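# Pin fork link to eye plate with 12 mm pin

## Task

Join the fork link and the eye plate by pushing the 12 mm pin through both cheeks of the fork and through the eye. The pin's head must end up resting against the fork on the side facing the parts box.

## Robot and tools

Robot: two arms. left_arm carries a five-finger left hand and right_arm a right hand (its mirror image). Each arm's hand point sits 0.05 m in front of the palm and 0.15 m out from the wrist flange. Its +z runs along the straight fingers and +y out of the palm. +x runs across the palm away from the thumb on the right hand, and toward the thumb on the left hand. Straight fingers reach 0.06 to 0.07 m past the point. A bracket on the little-finger side of the wrist can strike things. With the fingers level, the wrist can hang up to 0.11 m (palm down) or 0.23 m (palm up) below the point and reach the table first.

Frames: the scene frame has its origin at table-top height midway between the nominal bases, +z up, +x out over the table, and left_arm on the +y side. Base poses: left_arm (-0.066, +0.311, 0) m, yaw quat (+1.000, 0, 0, +0.025). right_arm (+0.033, -0.414, 0) m, quat (+1.000, 0, 0, +0.013). Hand positions, velocities, targets and wrist-camera poses are given in each arm's own base frame. Fixed cameras and the table use the scene frame.

The row: every motion command is a row of 28 numbers, each in [-1, 1]. The first 14 are left_arm: dx, dy, dz, rx, ry, rz, then little, ring, middle, index, thumb_bend, thumb_turn, force_limit, speed. The last 14 are right_arm in the same order. Always send all 28, even if one arm stays put. dx..rz are offsets, not poses. They count from that arm's current Hand target (shown in the last result), along its base axes, and the arm turns about the Hand target position. 1.0 equals 0.6 m or 180 degrees. rx, ry, rz form a single rotation vector. Six zeros re-command the existing Hand target, and repeating a nonzero offset moves the arm on again. Finger numbers are absolute: -1 means straight/open and +1 means curled/closed. thumb_turn runs from -1 (beside the palm) to +1 (opposite the fingers). force_limit maps -1..+1 to about 0..10 N at the fingertip, or 0..15 N for the two thumb motors. speed rises from almost 0 at -1 to full at +0.48 and stays full above that. The hand numbers never mean 'no change': to keep a hand as it is, resend its last carried-out eight numbers. Before any have been sent, use hand_measured plus hand_force_limit and hand_speed. A thumb turned in front can grip objects about 0.035 to 0.065 m thick, or a handle down to 0.025 m. For a gentle grip, close at speed -0.94 or less. To grip harder, raise force_limit and send a target that is more closed than hand_measured.

Tools:
- execute_actions(actions, cameras): actions is a list of actions. Each action is a table of up to 15 rows, one per 1/30 s step. A short table holds its last row to the end. Every row counts from the pose at the start of that action. An empty list returns camera images.
- move(target, speed, blend, stop_force, zero, blocking, cameras): moves each hand point in a straight line toward the pose given by one row, or by a list of up to 15 rows. All rows count from the same starting Hand targets. speed is in m/s (0.002 to 3.6, default 0.25), and turns are capped at twice that in rad/s. blend is a corner radius in m (0 = stop at each target). stop_force is in N (3 to 120) and ends an arm's path when its wrist sensor feels that much push against its motion. Do not rely on it when the hand turns, and leave it out when backing away from a contact. zero (default true) re-zeroes the sensor before the move. blocking=false returns after 0.5 s and cannot be combined with stop_force. Moves do not avoid obstacles. Avoid paths close to an arm's own base.
- wait(seconds 0 to 10), stop(), zoom_image(camera, region [x0,y0,x1,y1] px, at most 504x504), show_instructions() for the two reference images, zero_wrist_force(arm), finished_scene(scene=1).
Cameras: cam_high, cam_low, cam_left_wrist, cam_right_wrist, each 672x504.

Results: per arm, end_effector_position (m), quat_wxyz and velocities in the base frame. Hand target is the last commanded pose after clipping, and the next offsets start from it. The hand point often rests short of it, so resend the remaining gap as an offset. Joint positions, torques and velocities are listed ('within noise' when still). Wrist force and torque are in the end-effector axes, plus the peak since the last reading. Gripper lines hand_measured, hand_stopped_by (moving/target/force/stalled/fault) and hand_load_n follow the same six-motor order. A falling hand_load_n signals a lost grip. A move adds a 'move:' line: done, off_target, moving, held or fault. limits=paced means the pose sent was clipped, and limits=held means a check withheld steps. Orientation is clipped to within 32 degrees of the measured orientation at every step. A clearance check keeps the arms apart, but not finger to finger.

Avoid: more than about 150 N on any part, or wrist torques past about 19.5 N m, including held weight. Either stops the arm for 10 s. Arms are stiff, so aim only slightly past a firm contact and approach slowly. Never press or clamp the arms against each other. Do not drop parts, release moving parts, slam, or let anything leave the table. Holding loads or stretching the arm heats the motors: MOTOR HOT appears at 70 °C and the brakes lock at 85 °C. The task must stay done without the robot before you call finished_scene.

Each tool is called as name(argument=value, ...) on one line, values as JSON.

Reference images:

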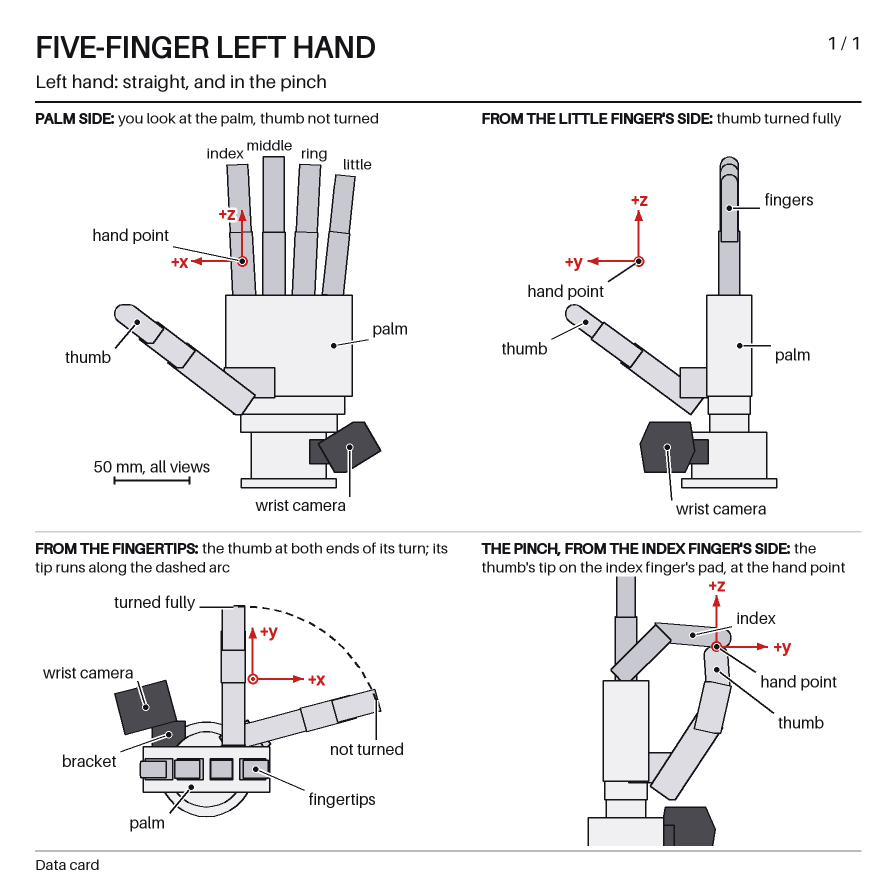

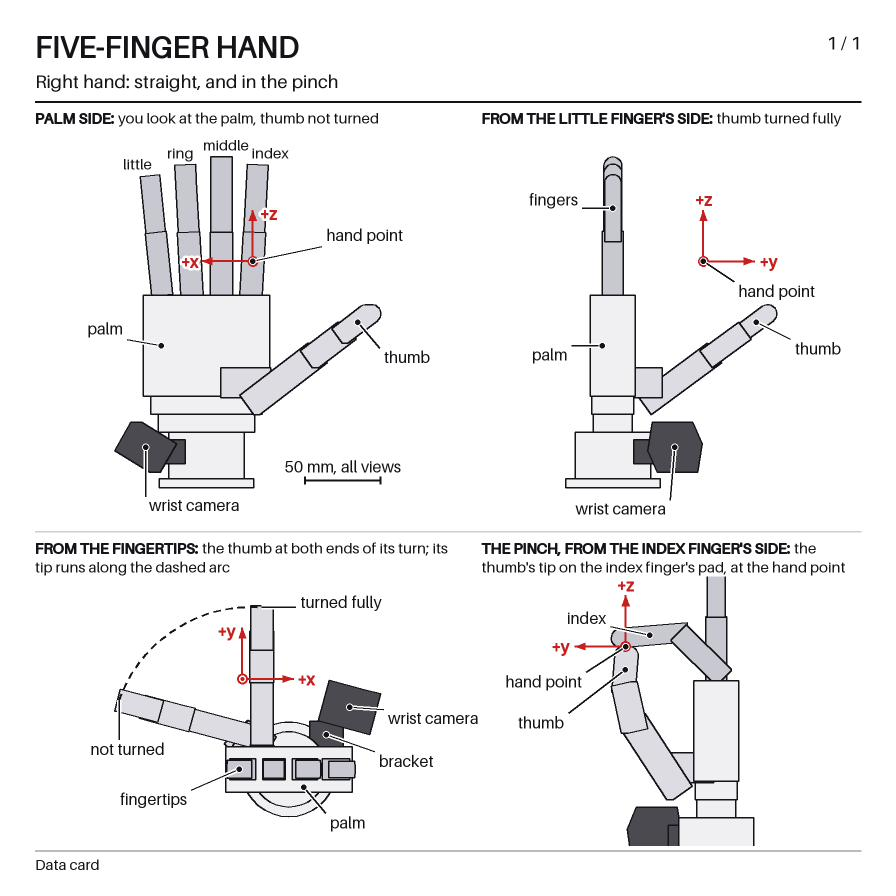

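## Session

execute_actions(actions=[])

Scene clock: 0.00 s.
left_arm: end_effector_position=(+0.5520, -0.3992, +0.3086) hand_measured=(-1.000, -1.000, -1.000, -1.000, -1.000, -1.000) hand_load_n=(+0.0, +0.0, +0.0, +0.0, +0.0, +0.0) hand_stopped_by=(target, target, target, target, target, target) hand_force_limit=0.00 hand_speed=-0.80 end_effector_quat_wxyz=(+0.310, +0.904, +0.005, -0.292) | right_arm: end_effector_position=(+0.6457, +0.2781, +0.1729) hand_measured=(-1.000, -1.000, -1.000, -1.000, -1.000, -1.000) hand_load_n=(+0.0, +0.0, +0.0, +0.0, +0.0, +0.0) hand_stopped_by=(target, target, target, target, target, target) hand_force_limit=0.00 hand_speed=-0.80 end_effector_quat_wxyz=(-0.282, +0.250, +0.782, +0.496)
Joint positions: left_arm=[3.034 -2.553 -0.606 0.959 -0.905 1.677] | right_arm=[-0.167 -0.558 1.135 1.769 0.511 -1.59]
Joint velocities: within noise
Joint torques (N m): no reading
Motor temperatures (°C): left_arm=[27 30 29 37 32 30] | right_arm=[28 32 30 30 33 35]
Wrist force (N): no reading
Wrist torque (N m): no reading
Wrist force, peak (N): no reading
Hand target: left_arm +0.5520, -0.3992, +0.3086; +0.310, +0.904, +0.005, -0.292 | right_arm +0.6457, +0.2781, +0.1729; -0.282, +0.250, +0.782, +0.496

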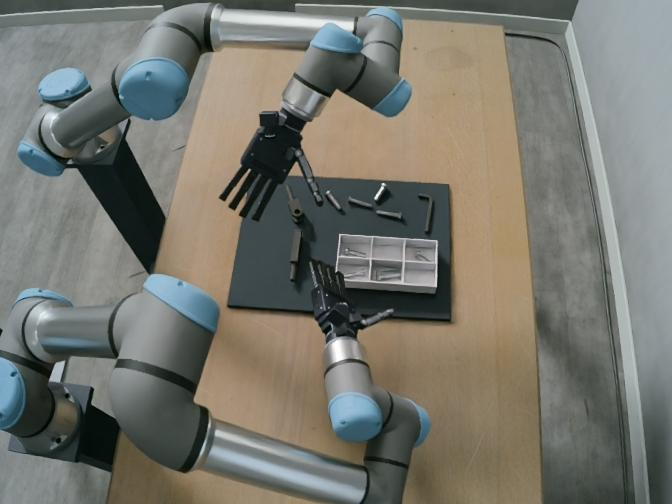

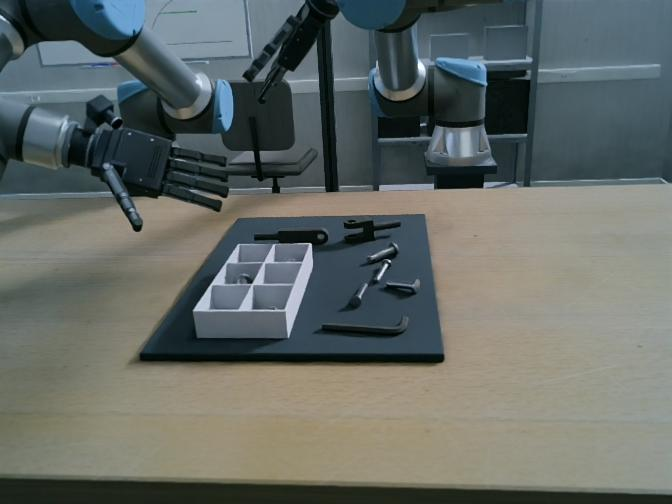

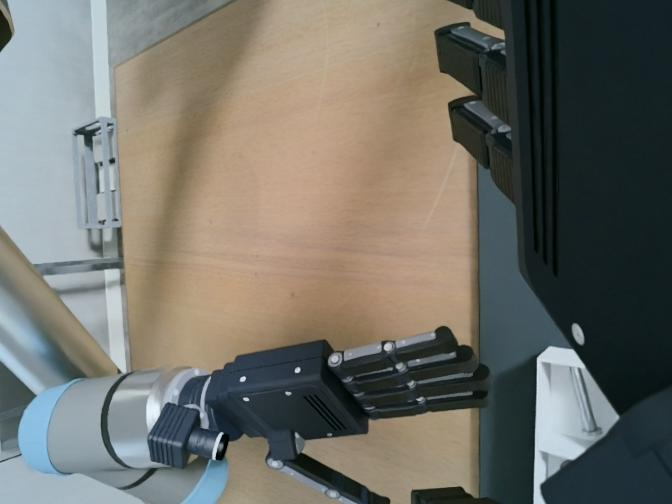

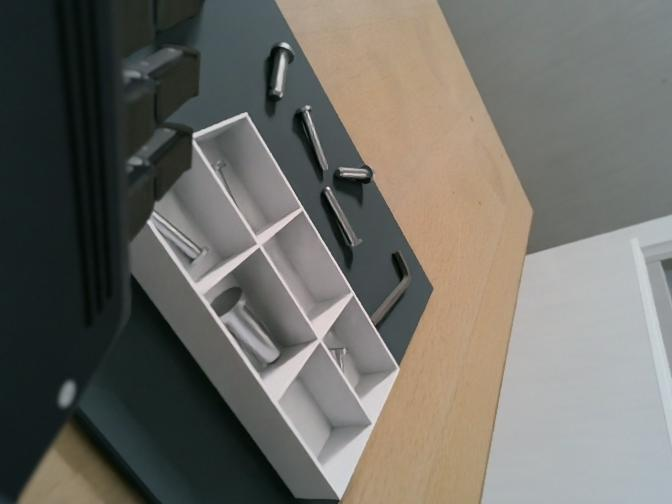

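zoom_image(camera="cam_high", region=[210, 160, 470, 340])

zoom_image(camera="cam_low", region=[130, 200, 460, 370])

zoom_image(camera="cam_right_wrist", region=[120, 0, 500, 504])

Scaled by 1.938 from the camera's 672x504 image, which has a finer 960x720 frame.

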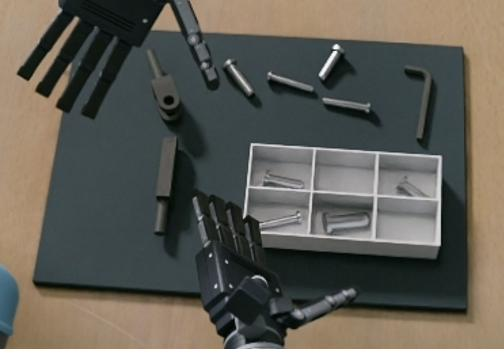

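Scaled by 1.527 from the camera's 672x504 image, which has a finer 960x720 frame.

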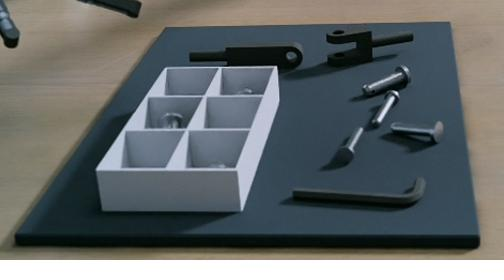

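Scaled by 1.000.

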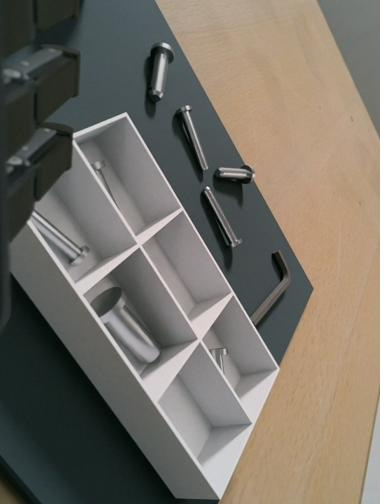

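move(target=[0.012,0.175,-0.1,0.227,0,0,-1,-1,-1,-1,-1,-1,0,-0.8,0,0,0,0,0,0,-1,-1,-1,-1,-1,-1,0,-0.8], speed=0.15, cameras=["all"])

Scene clock: 62.77 s.
left_arm: end_effector_position=(+0.5592, -0.2944, +0.2486) hand_measured=(-1.000, -1.000, -1.000, -1.000, -1.000, -1.000) hand_load_n=(-0.5, +0.0, +0.0, +0.0, +0.0, +0.0) hand_stopped_by=(target, target, target, target, target, target) hand_force_limit=0.00 hand_speed=-0.80 end_effector_quat_wxyz=(-0.025, +0.956, +0.106, -0.272) | right_arm: end_effector_position=(+0.6457, +0.2781, +0.1729) hand_measured=(-1.000, -1.000, -1.000, -1.000, -1.000, -1.000) hand_load_n=(+0.0, +0.0, +0.0, +0.0, +0.0, +0.0) hand_stopped_by=(target, target, target, target, target, target) hand_force_limit=0.00 hand_speed=-0.80 end_effector_quat_wxyz=(-0.282, +0.250, +0.782, +0.496)
Joint positions: left_arm=[2.983 -2.726 -0.164 0.772 -1.477 1.217] | right_arm=[-0.167 -0.558 1.135 1.769 0.511 -1.59]
Joint torques (N m): left_arm=[9.7 70.21 19.17 -4.33 0.15 0.54] | right_arm=[-0.24 -68.15 -18.28 3.07 -1.31 -0.1]
Wrist force (N): left_arm=[-0.3 0.0 -0.5] | right_arm=[0.0 0.0 0.1]
Wrist torque (N m): left_arm=[-0.02 0.04 -0.06] | right_arm=[-0.01 0.00 0.00]
Wrist force, peak (N): left_arm=[-0.3 0.0 -0.7] | right_arm=[-0.3 -0.3 0.5]
Hand target: left_arm +0.5592, -0.2942, +0.2486; -0.025, +0.956, +0.106, -0.272 | right_arm +0.6457, +0.2781, +0.1729; -0.282, +0.250, +0.782, +0.496
Off the commanded pose: left_arm 0.000 m, 0 deg | right_arm 0.000 m, 0 deg.
move: done
camera_calibration:
cam_left_wrist: T_world_to_cam=[[0.0821006, 0.996623, 0.00166408, 0.241849], [0.996444, -0.0821174, 0.0188847, -0.592836], [0.0189576, 0.000107717, -0.99982, 0.349531], [0, 0, 0, 1]] pos_world=[0.564246, -0.289752, 0.360261]

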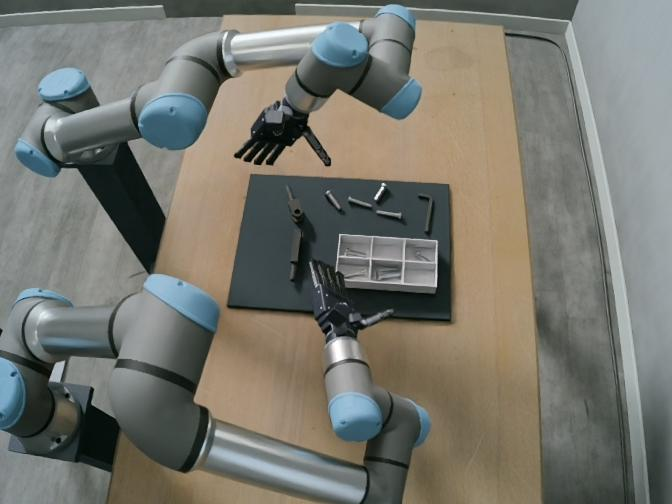

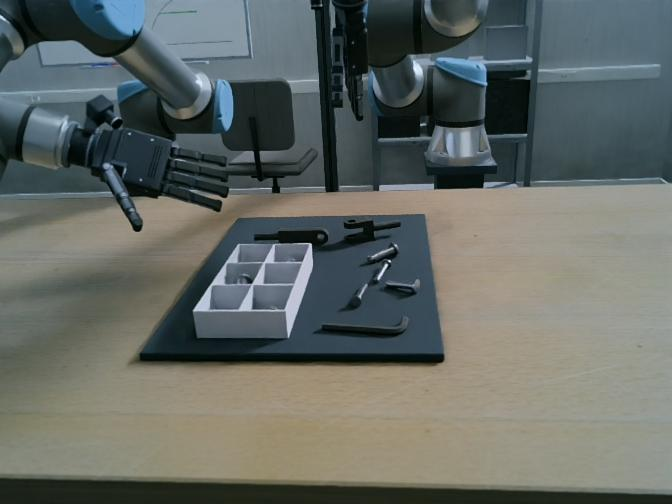

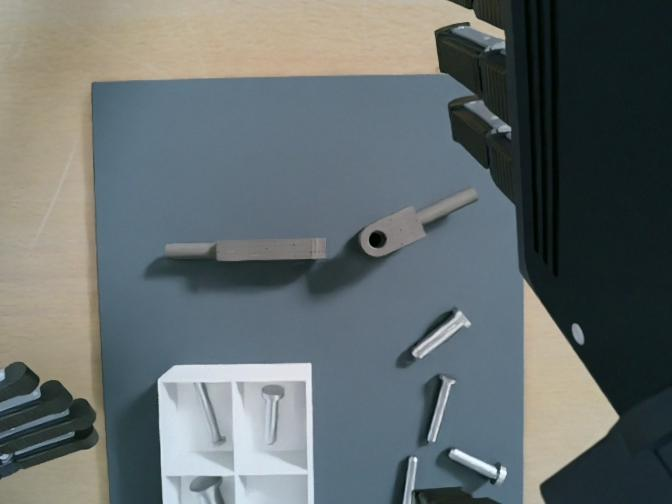

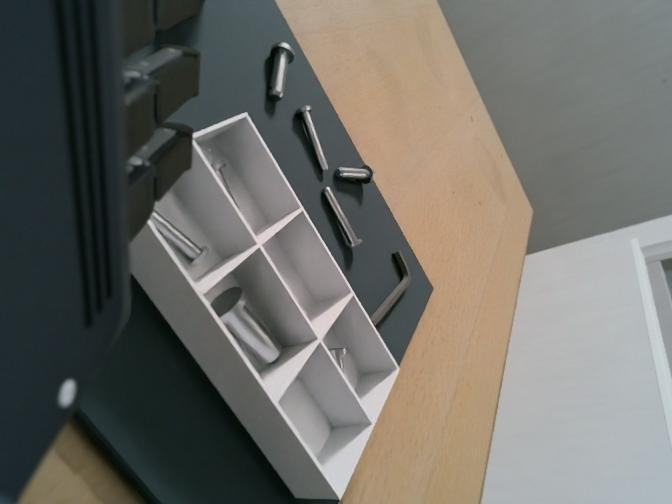

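zoom_image(camera="cam_left_wrist", region=[130, 170, 530, 370])

zoom_image(camera="cam_low", region=[240, 205, 440, 315])

zoom_image(camera="cam_left_wrist", region=[150, 300, 530, 504])

Scaled by 1.260 from the camera's 672x504 image, which has a finer 960x720 frame.

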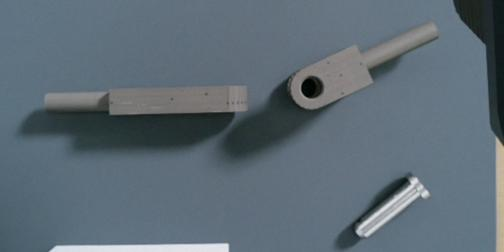

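Scaled by 2.520 from the camera's 672x504 image, which has a finer 960x720 frame.

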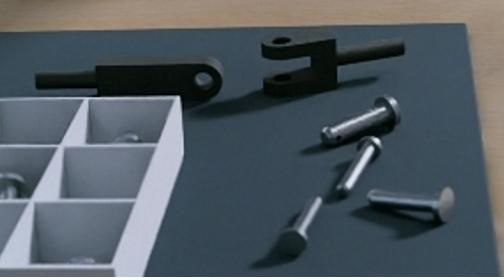

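Scaled by 1.326 from the camera's 672x504 image, which has a finer 960x720 frame.

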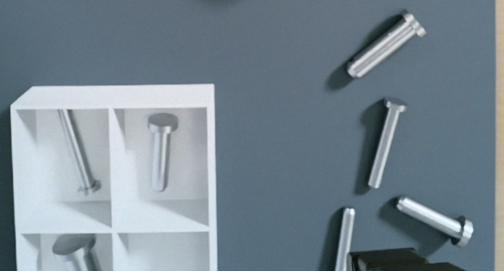

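move(target=[0.235,0.097,-0.183,0,0,0,-1,-1,-1,-1,-1,-1,0,-0.8,0,0,0,0,0,0,-1,-1,-1,-1,-1,-1,0,-0.8], speed=0.2, cameras=["cam_left_wrist"])

zoom_image(camera="cam_left_wrist", region=[150, 100, 450, 300])

zoom_image(camera="cam_left_wrist", region=[150, 300, 450, 504])

Scene clock: 106.57 s.
left_arm: end_effector_position=(+0.6984, -0.2357, +0.1384) hand_measured=(-1.000, -1.000, -1.000, -1.000, -1.000, -1.000) hand_load_n=(+0.0, +0.0, +0.0, +0.0, +0.0, +0.0) hand_stopped_by=(target, target, target, target, target, target) hand_force_limit=0.00 hand_speed=-0.80 end_effector_quat_wxyz=(+0.083, +0.978, +0.164, -0.102) | right_arm: end_effector_position=(+0.6457, +0.2781, +0.1729) hand_measured=(-1.000, -1.000, -1.000, -1.000, -1.000, -1.000) hand_load_n=(+0.0, +0.0, +0.0, +0.0, +0.0, +0.0) hand_stopped_by=(target, target, target, target, target, target) hand_force_limit=0.00 hand_speed=-0.80 end_effector_quat_wxyz=(-0.282, +0.250, +0.782, +0.496)
Joint positions: left_arm=[3.132 -2.878 -0.035 1.167 -1.373 1.246] | right_arm=[-0.167 -0.558 1.135 1.769 0.511 -1.59]
Joint torques (N m): left_arm=[0.33 68.19 28.25 -3.76 2.3 1.93] | right_arm=[-0.06 -68.53 -18.48 3.08 -1.41 -0.01]
Wrist force (N): left_arm=[0.0 0.2 -0.1] | right_arm=[0.0 -0.2 0.2]
Wrist torque (N m): left_arm=[0.04 -0.05 -0.11] | right_arm=[-0.04 -0.01 0.00]
Wrist force, peak (N): left_arm=[-2.0 0.3 -1.2] | right_arm=[-0.2 -0.4 0.4]
Hand target: left_arm +0.7002, -0.2360, +0.1388; -0.025, +0.956, +0.106, -0.272 | right_arm +0.6457, +0.2781, +0.1729; -0.282, +0.250, +0.782, +0.496
Off the commanded pose: left_arm 0.002 m, 24 deg | right_arm 0.000 m, 0 deg.
elbow stopped short (left arm): the move would have taken joint 3 (elbow) straighter than the controller allows.
move: off_target (left_arm)
camera_calibration:
cam_left_wrist: T_world_to_cam=[[-0.052069, 0.989648, -0.133738, 0.282841], [0.922324, 0.099003, 0.37352, -0.679383], [0.382894, -0.103901, -0.917931, -0.0532643], [0, 0, 0, 1]] pos_world=[0.661733, -0.218186, 0.242696]
Images, in order (width x height): cam_left_wrist 672x504.

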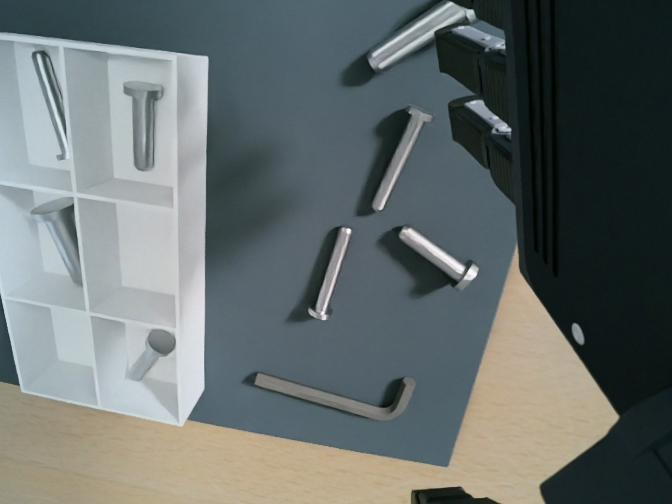

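Scaled by 1.680 from the camera's 672x504 image, which has a finer 960x720 frame.

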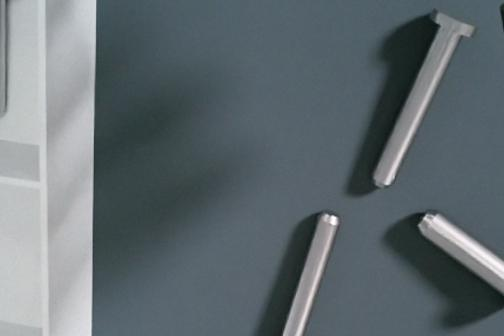

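Scaled by 1.680 from the camera's 672x504 image, which has a finer 960x720 frame.

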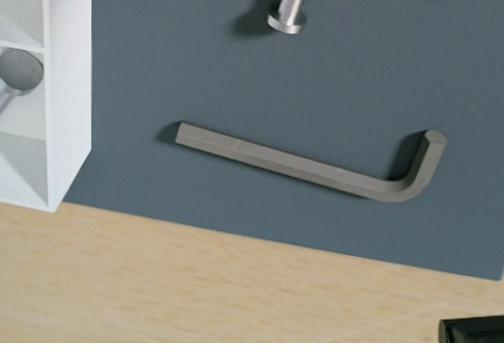

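zoom_image(camera="cam_left_wrist", region=[360, 0, 480, 90])

zoom_image(camera="cam_left_wrist", region=[360, 90, 480, 220])

zoom_image(camera="cam_left_wrist", region=[300, 215, 480, 335])

zoom_image(camera="cam_left_wrist", region=[0, 30, 220, 410])

Scaled by 4.200 from the camera's 672x504 image, which has a finer 960x720 frame.

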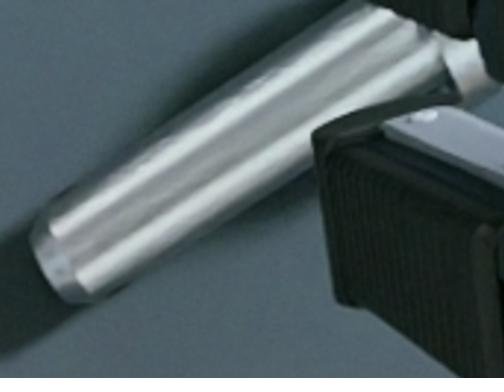

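Scaled by 3.877 from the camera's 672x504 image, which has a finer 960x720 frame.

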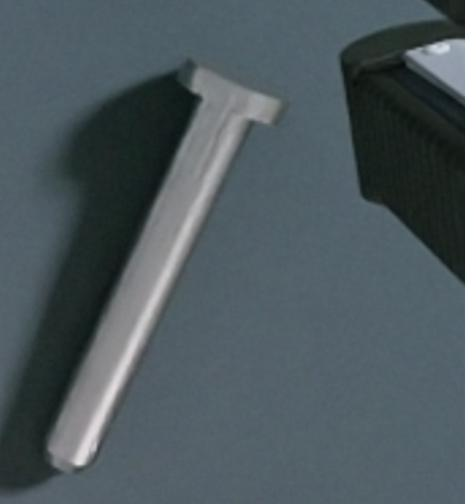

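Scaled by 2.800 from the camera's 672x504 image, which has a finer 960x720 frame.

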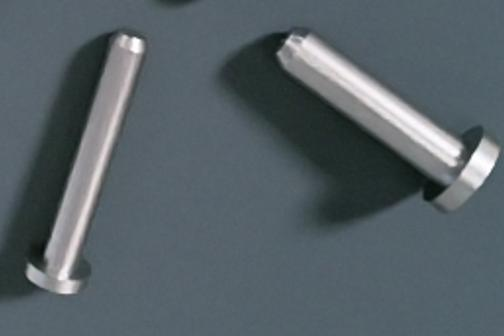

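Scaled by 1.326 from the camera's 672x504 image, which has a finer 960x720 frame.

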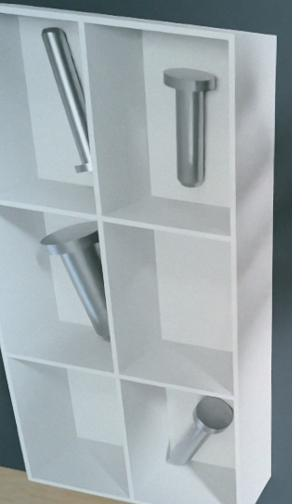

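move(target=[0.0215,-0.068,0.03,0,0,0.5,-1,-1,-1,-1,-1,-1,0,-0.8,0,0,0,0,0,0,-1,-1,-1,-1,-1,-1,0,-0.8], speed=0.3, cameras=["all"])

Scene clock: 247.37 s.
left_arm: end_effector_position=(+0.7131, -0.2769, +0.1568) hand_measured=(-1.000, -1.000, -1.000, -1.000, -1.000, -1.000) hand_load_n=(+0.0, +0.0, +0.0, +0.0, +0.0, +0.0) hand_stopped_by=(target, target, target, target, target, target) hand_force_limit=0.00 hand_speed=-0.80 end_effector_quat_wxyz=(+0.175, +0.601, +0.751, -0.210) | right_arm: end_effector_position=(+0.6457, +0.2781, +0.1729) hand_measured=(-1.000, -1.000, -1.000, -1.000, -1.000, -1.000) hand_load_n=(+0.0, +0.0, +0.0, +0.0, +0.0, +0.0) hand_stopped_by=(target, target, target, target, target, target) hand_force_limit=0.00 hand_speed=-0.80 end_effector_quat_wxyz=(-0.282, +0.250, +0.782, +0.496)
Joint positions: left_arm=[3.068 -2.676 -0.351 1.515 -1.019 -0.311] | right_arm=[-0.167 -0.558 1.135 1.769 0.511 -1.59]
Joint torques (N m): left_arm=[12.63 72.66 15.39 -5.61 -0.41 -2.22] | right_arm=[-0.03 -68.4 -18 3.1 -1.29 -0.16]
Wrist force (N): left_arm=[-0.7 0.4 -0.6] | right_arm=[-0.3 0.0 0.3]
Wrist torque (N m): left_arm=[0.00 0.10 -0.12] | right_arm=[-0.02 0.03 -0.02]
Wrist force, peak (N): left_arm=[-1.1 0.4 -0.4] | right_arm=[-0.1 -0.4 0.5]
Hand target: left_arm +0.7131, -0.2768, +0.1568; +0.175, +0.601, +0.751, -0.210 | right_arm +0.6457, +0.2781, +0.1729; -0.282, +0.250, +0.782, +0.496
Off the commanded pose: left_arm 0.000 m, 0 deg | right_arm 0.000 m, 0 deg.
move: done
camera_calibration:
cam_left_wrist: T_world_to_cam=[[-0.996614, 0.0821996, 0.00167448, 0.727951], [0.0822166, 0.996434, 0.0189825, 0.20754], [-0.00010815, 0.0190559, -0.999818, 0.27377], [0, 0, 0, 1]] pos_world=[0.708452, -0.271854, 0.268561]

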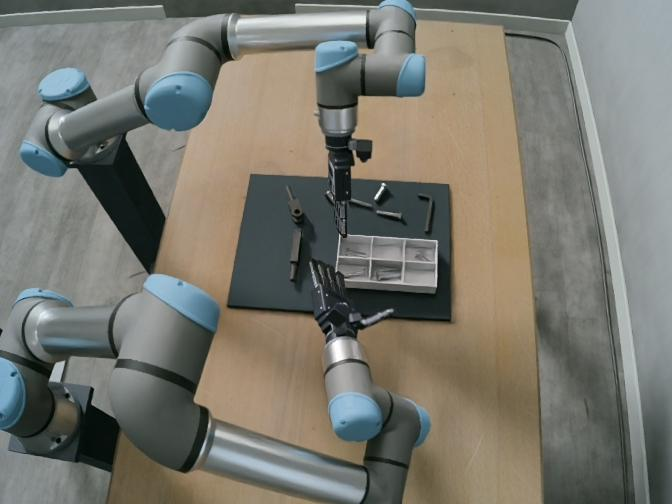

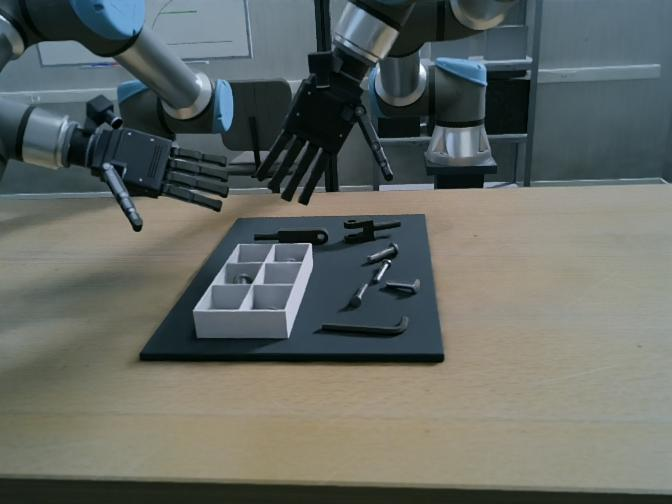

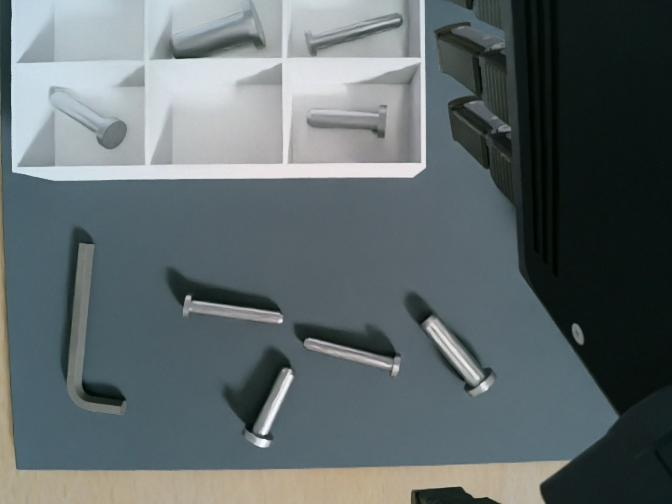

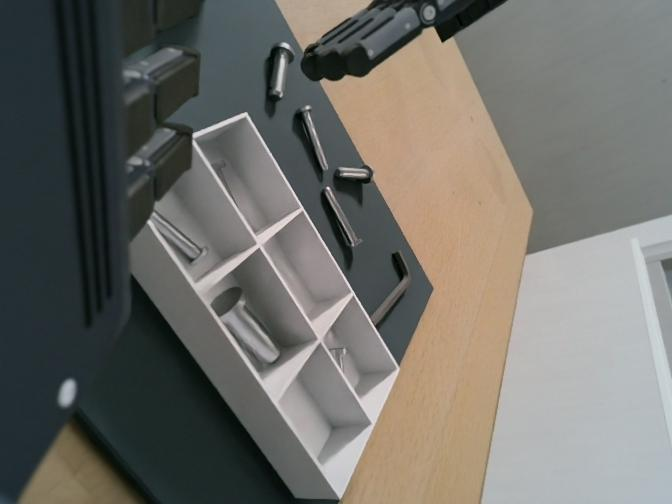

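zoom_image(camera="cam_left_wrist", region=[400, 290, 520, 410])

zoom_image(camera="cam_left_wrist", region=[290, 310, 410, 400])

zoom_image(camera="cam_left_wrist", region=[220, 350, 320, 460])

zoom_image(camera="cam_left_wrist", region=[170, 280, 290, 340])

zoom_image(camera="cam_left_wrist", region=[290, 0, 430, 160])

zoom_image(camera="cam_left_wrist", region=[30, 0, 290, 160])

Scaled by 4.200 from the camera's 672x504 image, which has a finer 960x720 frame.

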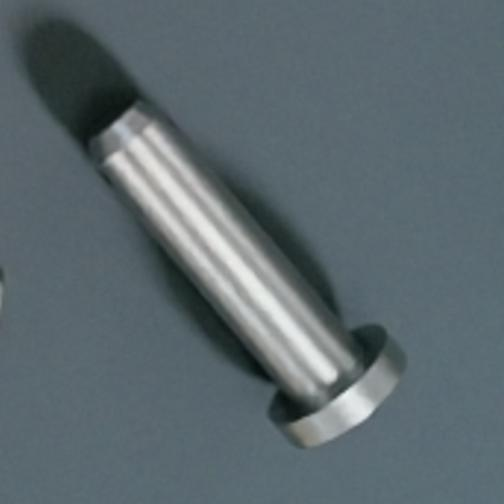

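Scaled by 4.200 from the camera's 672x504 image, which has a finer 960x720 frame.

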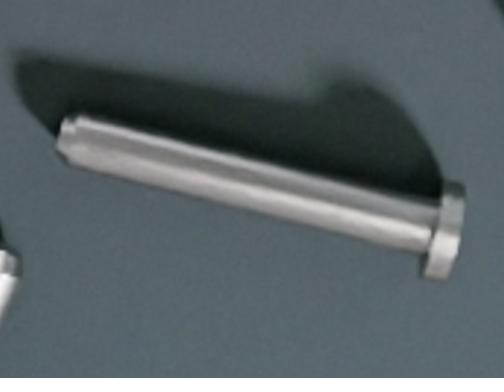

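Scaled by 4.582 from the camera's 672x504 image, which has a finer 960x720 frame.

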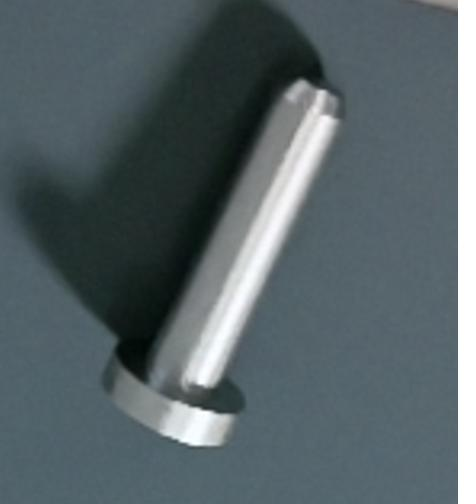

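Scaled by 4.200 from the camera's 672x504 image, which has a finer 960x720 frame.

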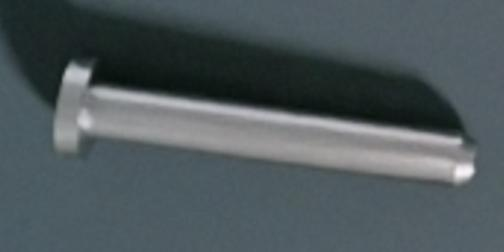

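Scaled by 3.150 from the camera's 672x504 image, which has a finer 960x720 frame.

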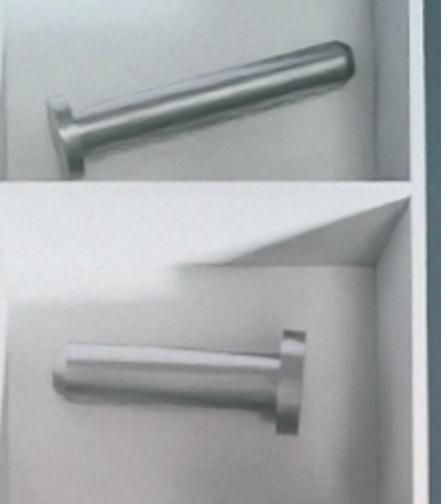

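Scaled by 1.938 from the camera's 672x504 image, which has a finer 960x720 frame.

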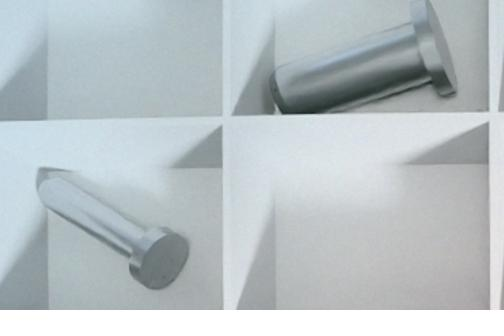

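move(target=[-0.223,0.037,-0.03,0,0,0,-1,-1,-1,-1,-1,-1,0,-0.8,0,0,0,0,0,0,-1,-1,-1,-1,-1,-1,0,-0.8], speed=0.3, cameras=["cam_left_wrist"])

zoom_image(camera="cam_left_wrist", region=[300, 130, 500, 330])

Scene clock: 289.47 s.
left_arm: end_effector_position=(+0.5794, -0.2545, +0.1388) hand_measured=(-1.000, -1.000, -1.000, -1.000, -1.000, -1.000) hand_load_n=(+0.0, +0.0, +0.0, +0.0, +0.0, +0.0) hand_stopped_by=(target, target, target, target, target, target) hand_force_limit=0.00 hand_speed=-0.80 end_effector_quat_wxyz=(+0.175, +0.601, +0.751, -0.210) | right_arm: end_effector_position=(+0.6457, +0.2781, +0.1729) hand_measured=(-1.000, -1.000, -1.000, -1.000, -1.000, -1.000) hand_load_n=(+0.0, +0.0, +0.0, +0.0, +0.0, +0.0) hand_stopped_by=(target, target, target, target, target, target) hand_force_limit=0.00 hand_speed=-0.80 end_effector_quat_wxyz=(-0.282, +0.250, +0.782, +0.496)
Joint positions: left_arm=[3.091 -2.225 -1.231 1.929 -1.018 -0.284] | right_arm=[-0.167 -0.558 1.135 1.769 0.511 -1.59]
Joint torques (N m): left_arm=[-15.24 60.46 12.92 -1.79 -0.51 -2.31] | right_arm=[0.03 -68.34 -18.07 3.17 -1.2 -0.03]
Wrist force (N): left_arm=[-0.6 0.5 -0.5] | right_arm=[0.1 -0.3 0.2]
Wrist torque (N m): left_arm=[0.00 0.11 -0.25] | right_arm=[-0.05 -0.02 0.00]
Wrist force, peak (N): left_arm=[-1.2 2.4 -0.4] | right_arm=[-0.3 -0.2 0.4]
Hand target: left_arm +0.5793, -0.2546, +0.1388; +0.175, +0.601, +0.751, -0.210 | right_arm +0.6457, +0.2781, +0.1729; -0.282, +0.250, +0.782, +0.496
Off the commanded pose: left_arm 0.000 m, 0 deg | right_arm 0.000 m, 0 deg.
move: done
camera_calibration:
cam_left_wrist: T_world_to_cam=[[-0.996655, 0.0816899, 0.00214514, 0.592659], [0.0817158, 0.996479, 0.0187516, 0.196813], [-0.000605771, 0.0188642, -0.999822, 0.255467], [0, 0, 0, 1]] pos_world=[0.574749, -0.249354, 0.25046]
Images, in order (width x height): cam_left_wrist 672x504.

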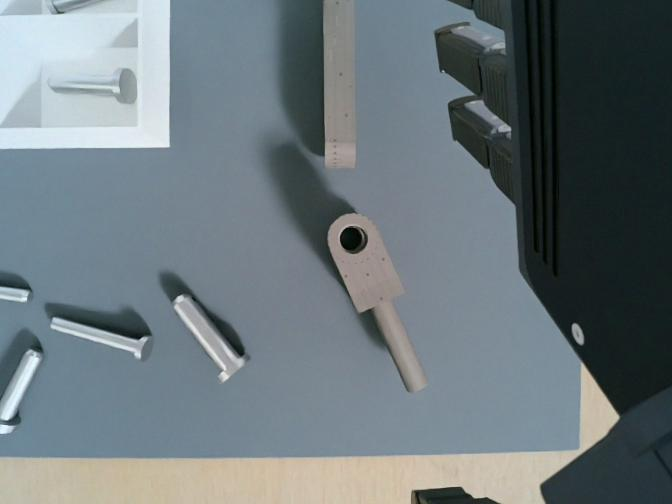

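Scaled by 2.520 from the camera's 672x504 image, which has a finer 960x720 frame.

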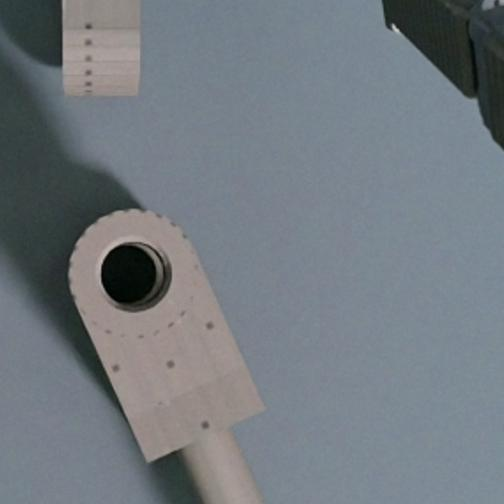

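move(target=[0.09,-0.043,-0.03,0,0.278,0,-1,-1,-1,-1,-1,-1,0,-0.8,0,0,0,0,0,0,-1,-1,-1,-1,-1,-1,0,-0.8], speed=0.3, cameras=["cam_left_wrist","cam_low"])

zoom_image(camera="cam_left_wrist", region=[200, 50, 500, 400])

Scene clock: 319.40 s.
left_arm: end_effector_position=(+0.6313, -0.2799, +0.1206) hand_measured=(-1.000, -1.000, -1.000, -1.000, -1.000, -1.000) hand_load_n=(+0.0, +0.0, +0.0, +0.0, +0.0, +0.0) hand_stopped_by=(target, target, target, target, target, target) hand_force_limit=0.00 hand_speed=-0.80 end_effector_quat_wxyz=(-0.051, +0.441, +0.761, -0.473) | right_arm: end_effector_position=(+0.6457, +0.2781, +0.1729) hand_measured=(-1.000, -1.000, -1.000, -1.000, -1.000, -1.000) hand_load_n=(+0.0, +0.0, +0.0, +0.0, +0.0, +0.0) hand_stopped_by=(target, target, target, target, target, target) hand_force_limit=0.00 hand_speed=-0.80 end_effector_quat_wxyz=(-0.282, +0.250, +0.782, +0.496)
Joint positions: left_arm=[3.128 -3.02 -0.035 0.76 -0.821 -0.238] | right_arm=[-0.167 -0.558 1.135 1.769 0.511 -1.59]
Joint torques (N m): left_arm=[12.81 62.87 20.05 -4.85 -0.71 1.29] | right_arm=[0.03 -68.77 -17.79 3.06 -1.1 -0.15]
Wrist force (N): left_arm=[-1.0 0.0 -0.1] | right_arm=[0.0 0.0 0.0]
Wrist torque (N m): left_arm=[-0.20 0.04 -0.41] | right_arm=[0.00 0.01 0.01]
Wrist force, peak (N): left_arm=[-1.6 0.1 0.4] | right_arm=[-0.3 -0.4 0.3]
Hand target: left_arm +0.6333, -0.2804, +0.1208; -0.159, +0.456, +0.755, -0.445 | right_arm +0.6457, +0.2781, +0.1729; -0.282, +0.250, +0.782, +0.496
Off the commanded pose: left_arm 0.002 m, 13 deg | right_arm 0.000 m, 0 deg.
elbow stopped short (left arm): the move would have taken joint 3 (elbow) straighter than the controller allows.
elbow read too straight (left arm): the controller reads joint 3 (elbow) straighter than it allows; while it does, the hand can move without a command.
move: off_target (left_arm)
camera_calibration:
cam_left_wrist: T_world_to_cam=[[-0.741347, 0.0834705, 0.665911, 0.405756], [-0.050592, 0.982461, -0.179473, 0.321716], [-0.669212, -0.166741, -0.724122, 0.574743], [0, 0, 0, 1]] pos_world=[0.701707, -0.254109, 0.203726]
Images, in order (width x height): cam_low 672x504, cam_left_wrist 672x504.

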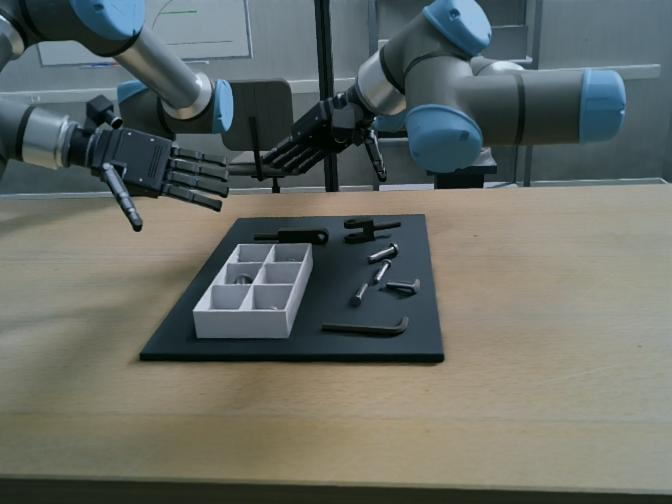

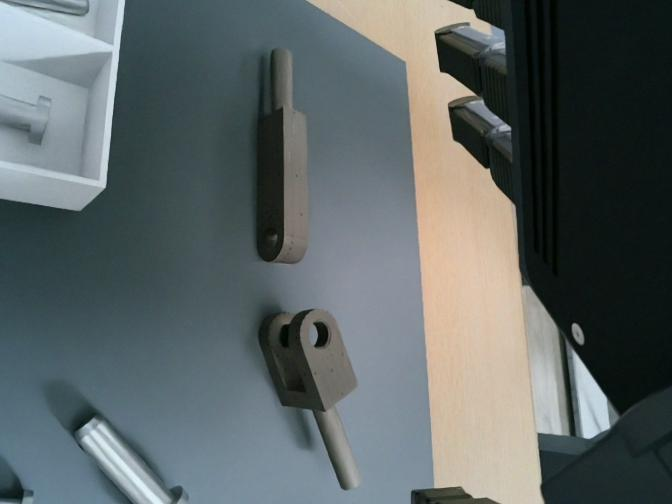

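Scaled by 1.440 from the camera's 672x504 image, which has a finer 960x720 frame.

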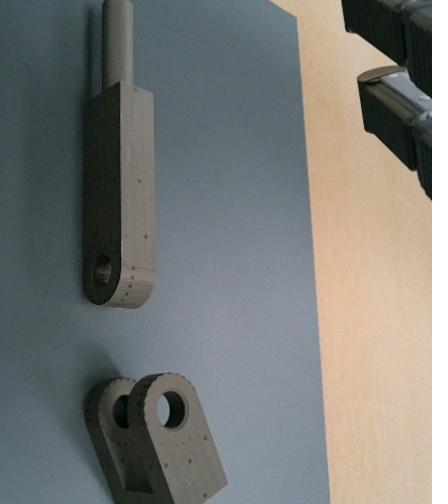

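zoom_image(camera="cam_left_wrist", region=[60, 400, 200, 504])

zoom_image(camera="cam_left_wrist", region=[240, 290, 370, 420])

zoom_image(camera="cam_left_wrist", region=[230, 200, 340, 290])

Scaled by 3.600 from the camera's 672x504 image, which has a finer 960x720 frame.

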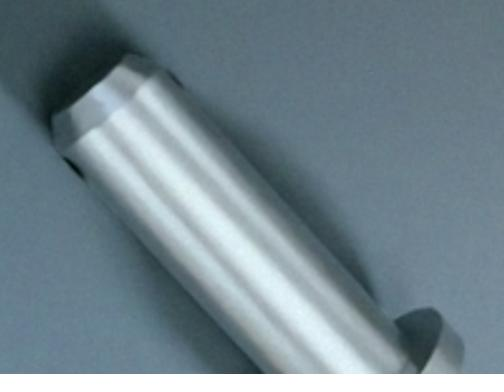

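Scaled by 3.877 from the camera's 672x504 image, which has a finer 960x720 frame.

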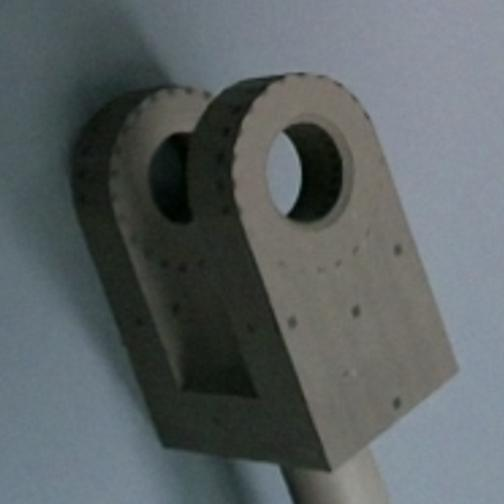

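Scaled by 4.582 from the camera's 672x504 image, which has a finer 960x720 frame.

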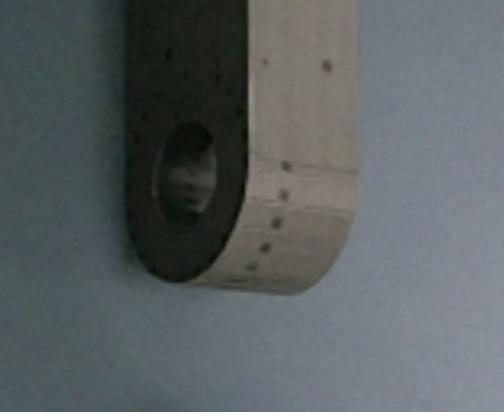

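move(target=[-0.222,0.134,0.132,0.2435,0.1991,0.8882,-1,-1,0.0,0.0,-0.5,0.9,0,0,0,0,0,0,0,0,-1,-1,-1,-1,-1,-1,0,-0.8], speed=0.35, cameras=["all"])

Scene clock: 556.83 s.
left_arm: end_effector_position=(+0.5001, -0.2001, +0.1999) hand_measured=(-1.000, -1.000, +0.000, +0.000, -0.500, +0.900) hand_load_n=(+0.0, +0.0, +0.0, +0.0, +0.0, +0.0) hand_stopped_by=(target, target, target, target, target, target) hand_force_limit=0.00 hand_speed=0.00 end_effector_quat_wxyz=(-0.127, +0.802, -0.577, +0.091) | right_arm: end_effector_position=(+0.6457, +0.2781, +0.1729) hand_measured=(-1.000, -1.000, -1.000, -1.000, -1.000, -1.000) hand_load_n=(+0.0, +0.0, +0.0, +0.0, +0.0, +0.0) hand_stopped_by=(target, target, target, target, target, target) hand_force_limit=0.00 hand_speed=-0.80 end_effector_quat_wxyz=(-0.282, +0.250, +0.782, +0.496)
Joint positions: left_arm=[3.05 -2.043 -1.243 2.003 -1.696 -3.538] | right_arm=[-0.167 -0.558 1.135 1.769 0.511 -1.59]
Joint torques (N m): left_arm=[12.34 56.02 15.54 -1.94 -0.95 -2.31] | right_arm=[-0.35 -68.37 -18.12 3.07 -0.99 -0.15]
Wrist force (N): left_arm=[-0.7 0.9 0.1] | right_arm=[-0.2 0.0 0.0]
Wrist torque (N m): left_arm=[0.05 0.11 -0.12] | right_arm=[0.00 0.03 -0.01]
Wrist force, peak (N): left_arm=[-1.6 0.3 0.2] | right_arm=[-0.4 0.0 0.4]
Hand target: left_arm +0.5001, -0.2000, +0.2000; -0.127, +0.802, -0.577, +0.091 | right_arm +0.6457, +0.2781, +0.1729; -0.282, +0.250, +0.782, +0.496
Off the commanded pose: left_arm 0.000 m, 0 deg | right_arm 0.000 m, 0 deg.
move: done
camera_calibration:
cam_left_wrist: T_world_to_cam=[[0.937404, 0.0149886, 0.34792, -0.540591], [-0.145577, -0.890724, 0.430602, -0.19836], [0.316355, -0.454297, -0.832787, 0.0289908], [0, 0, 0, 1]] pos_world=[0.468704, -0.155411, 0.29764]

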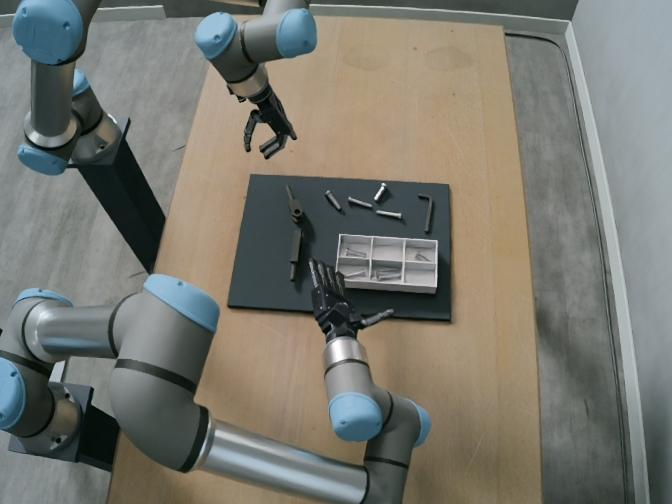

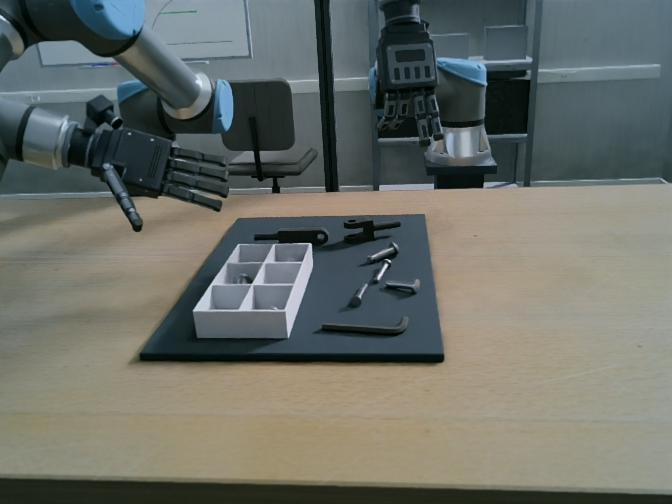

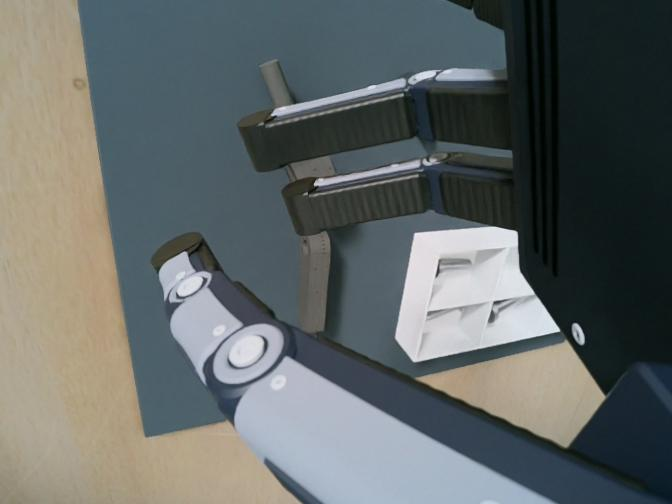

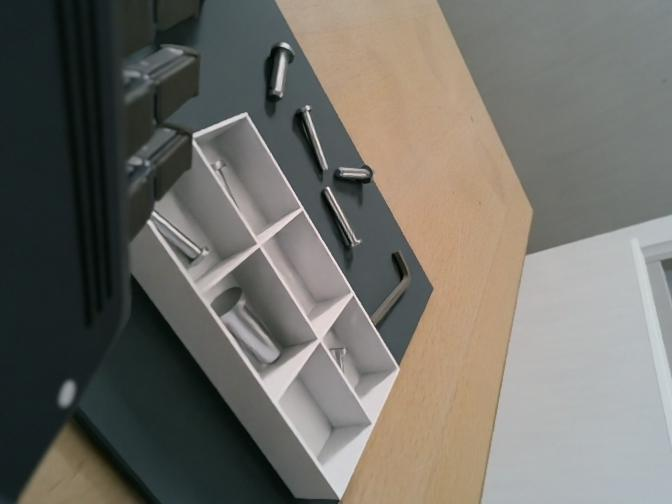

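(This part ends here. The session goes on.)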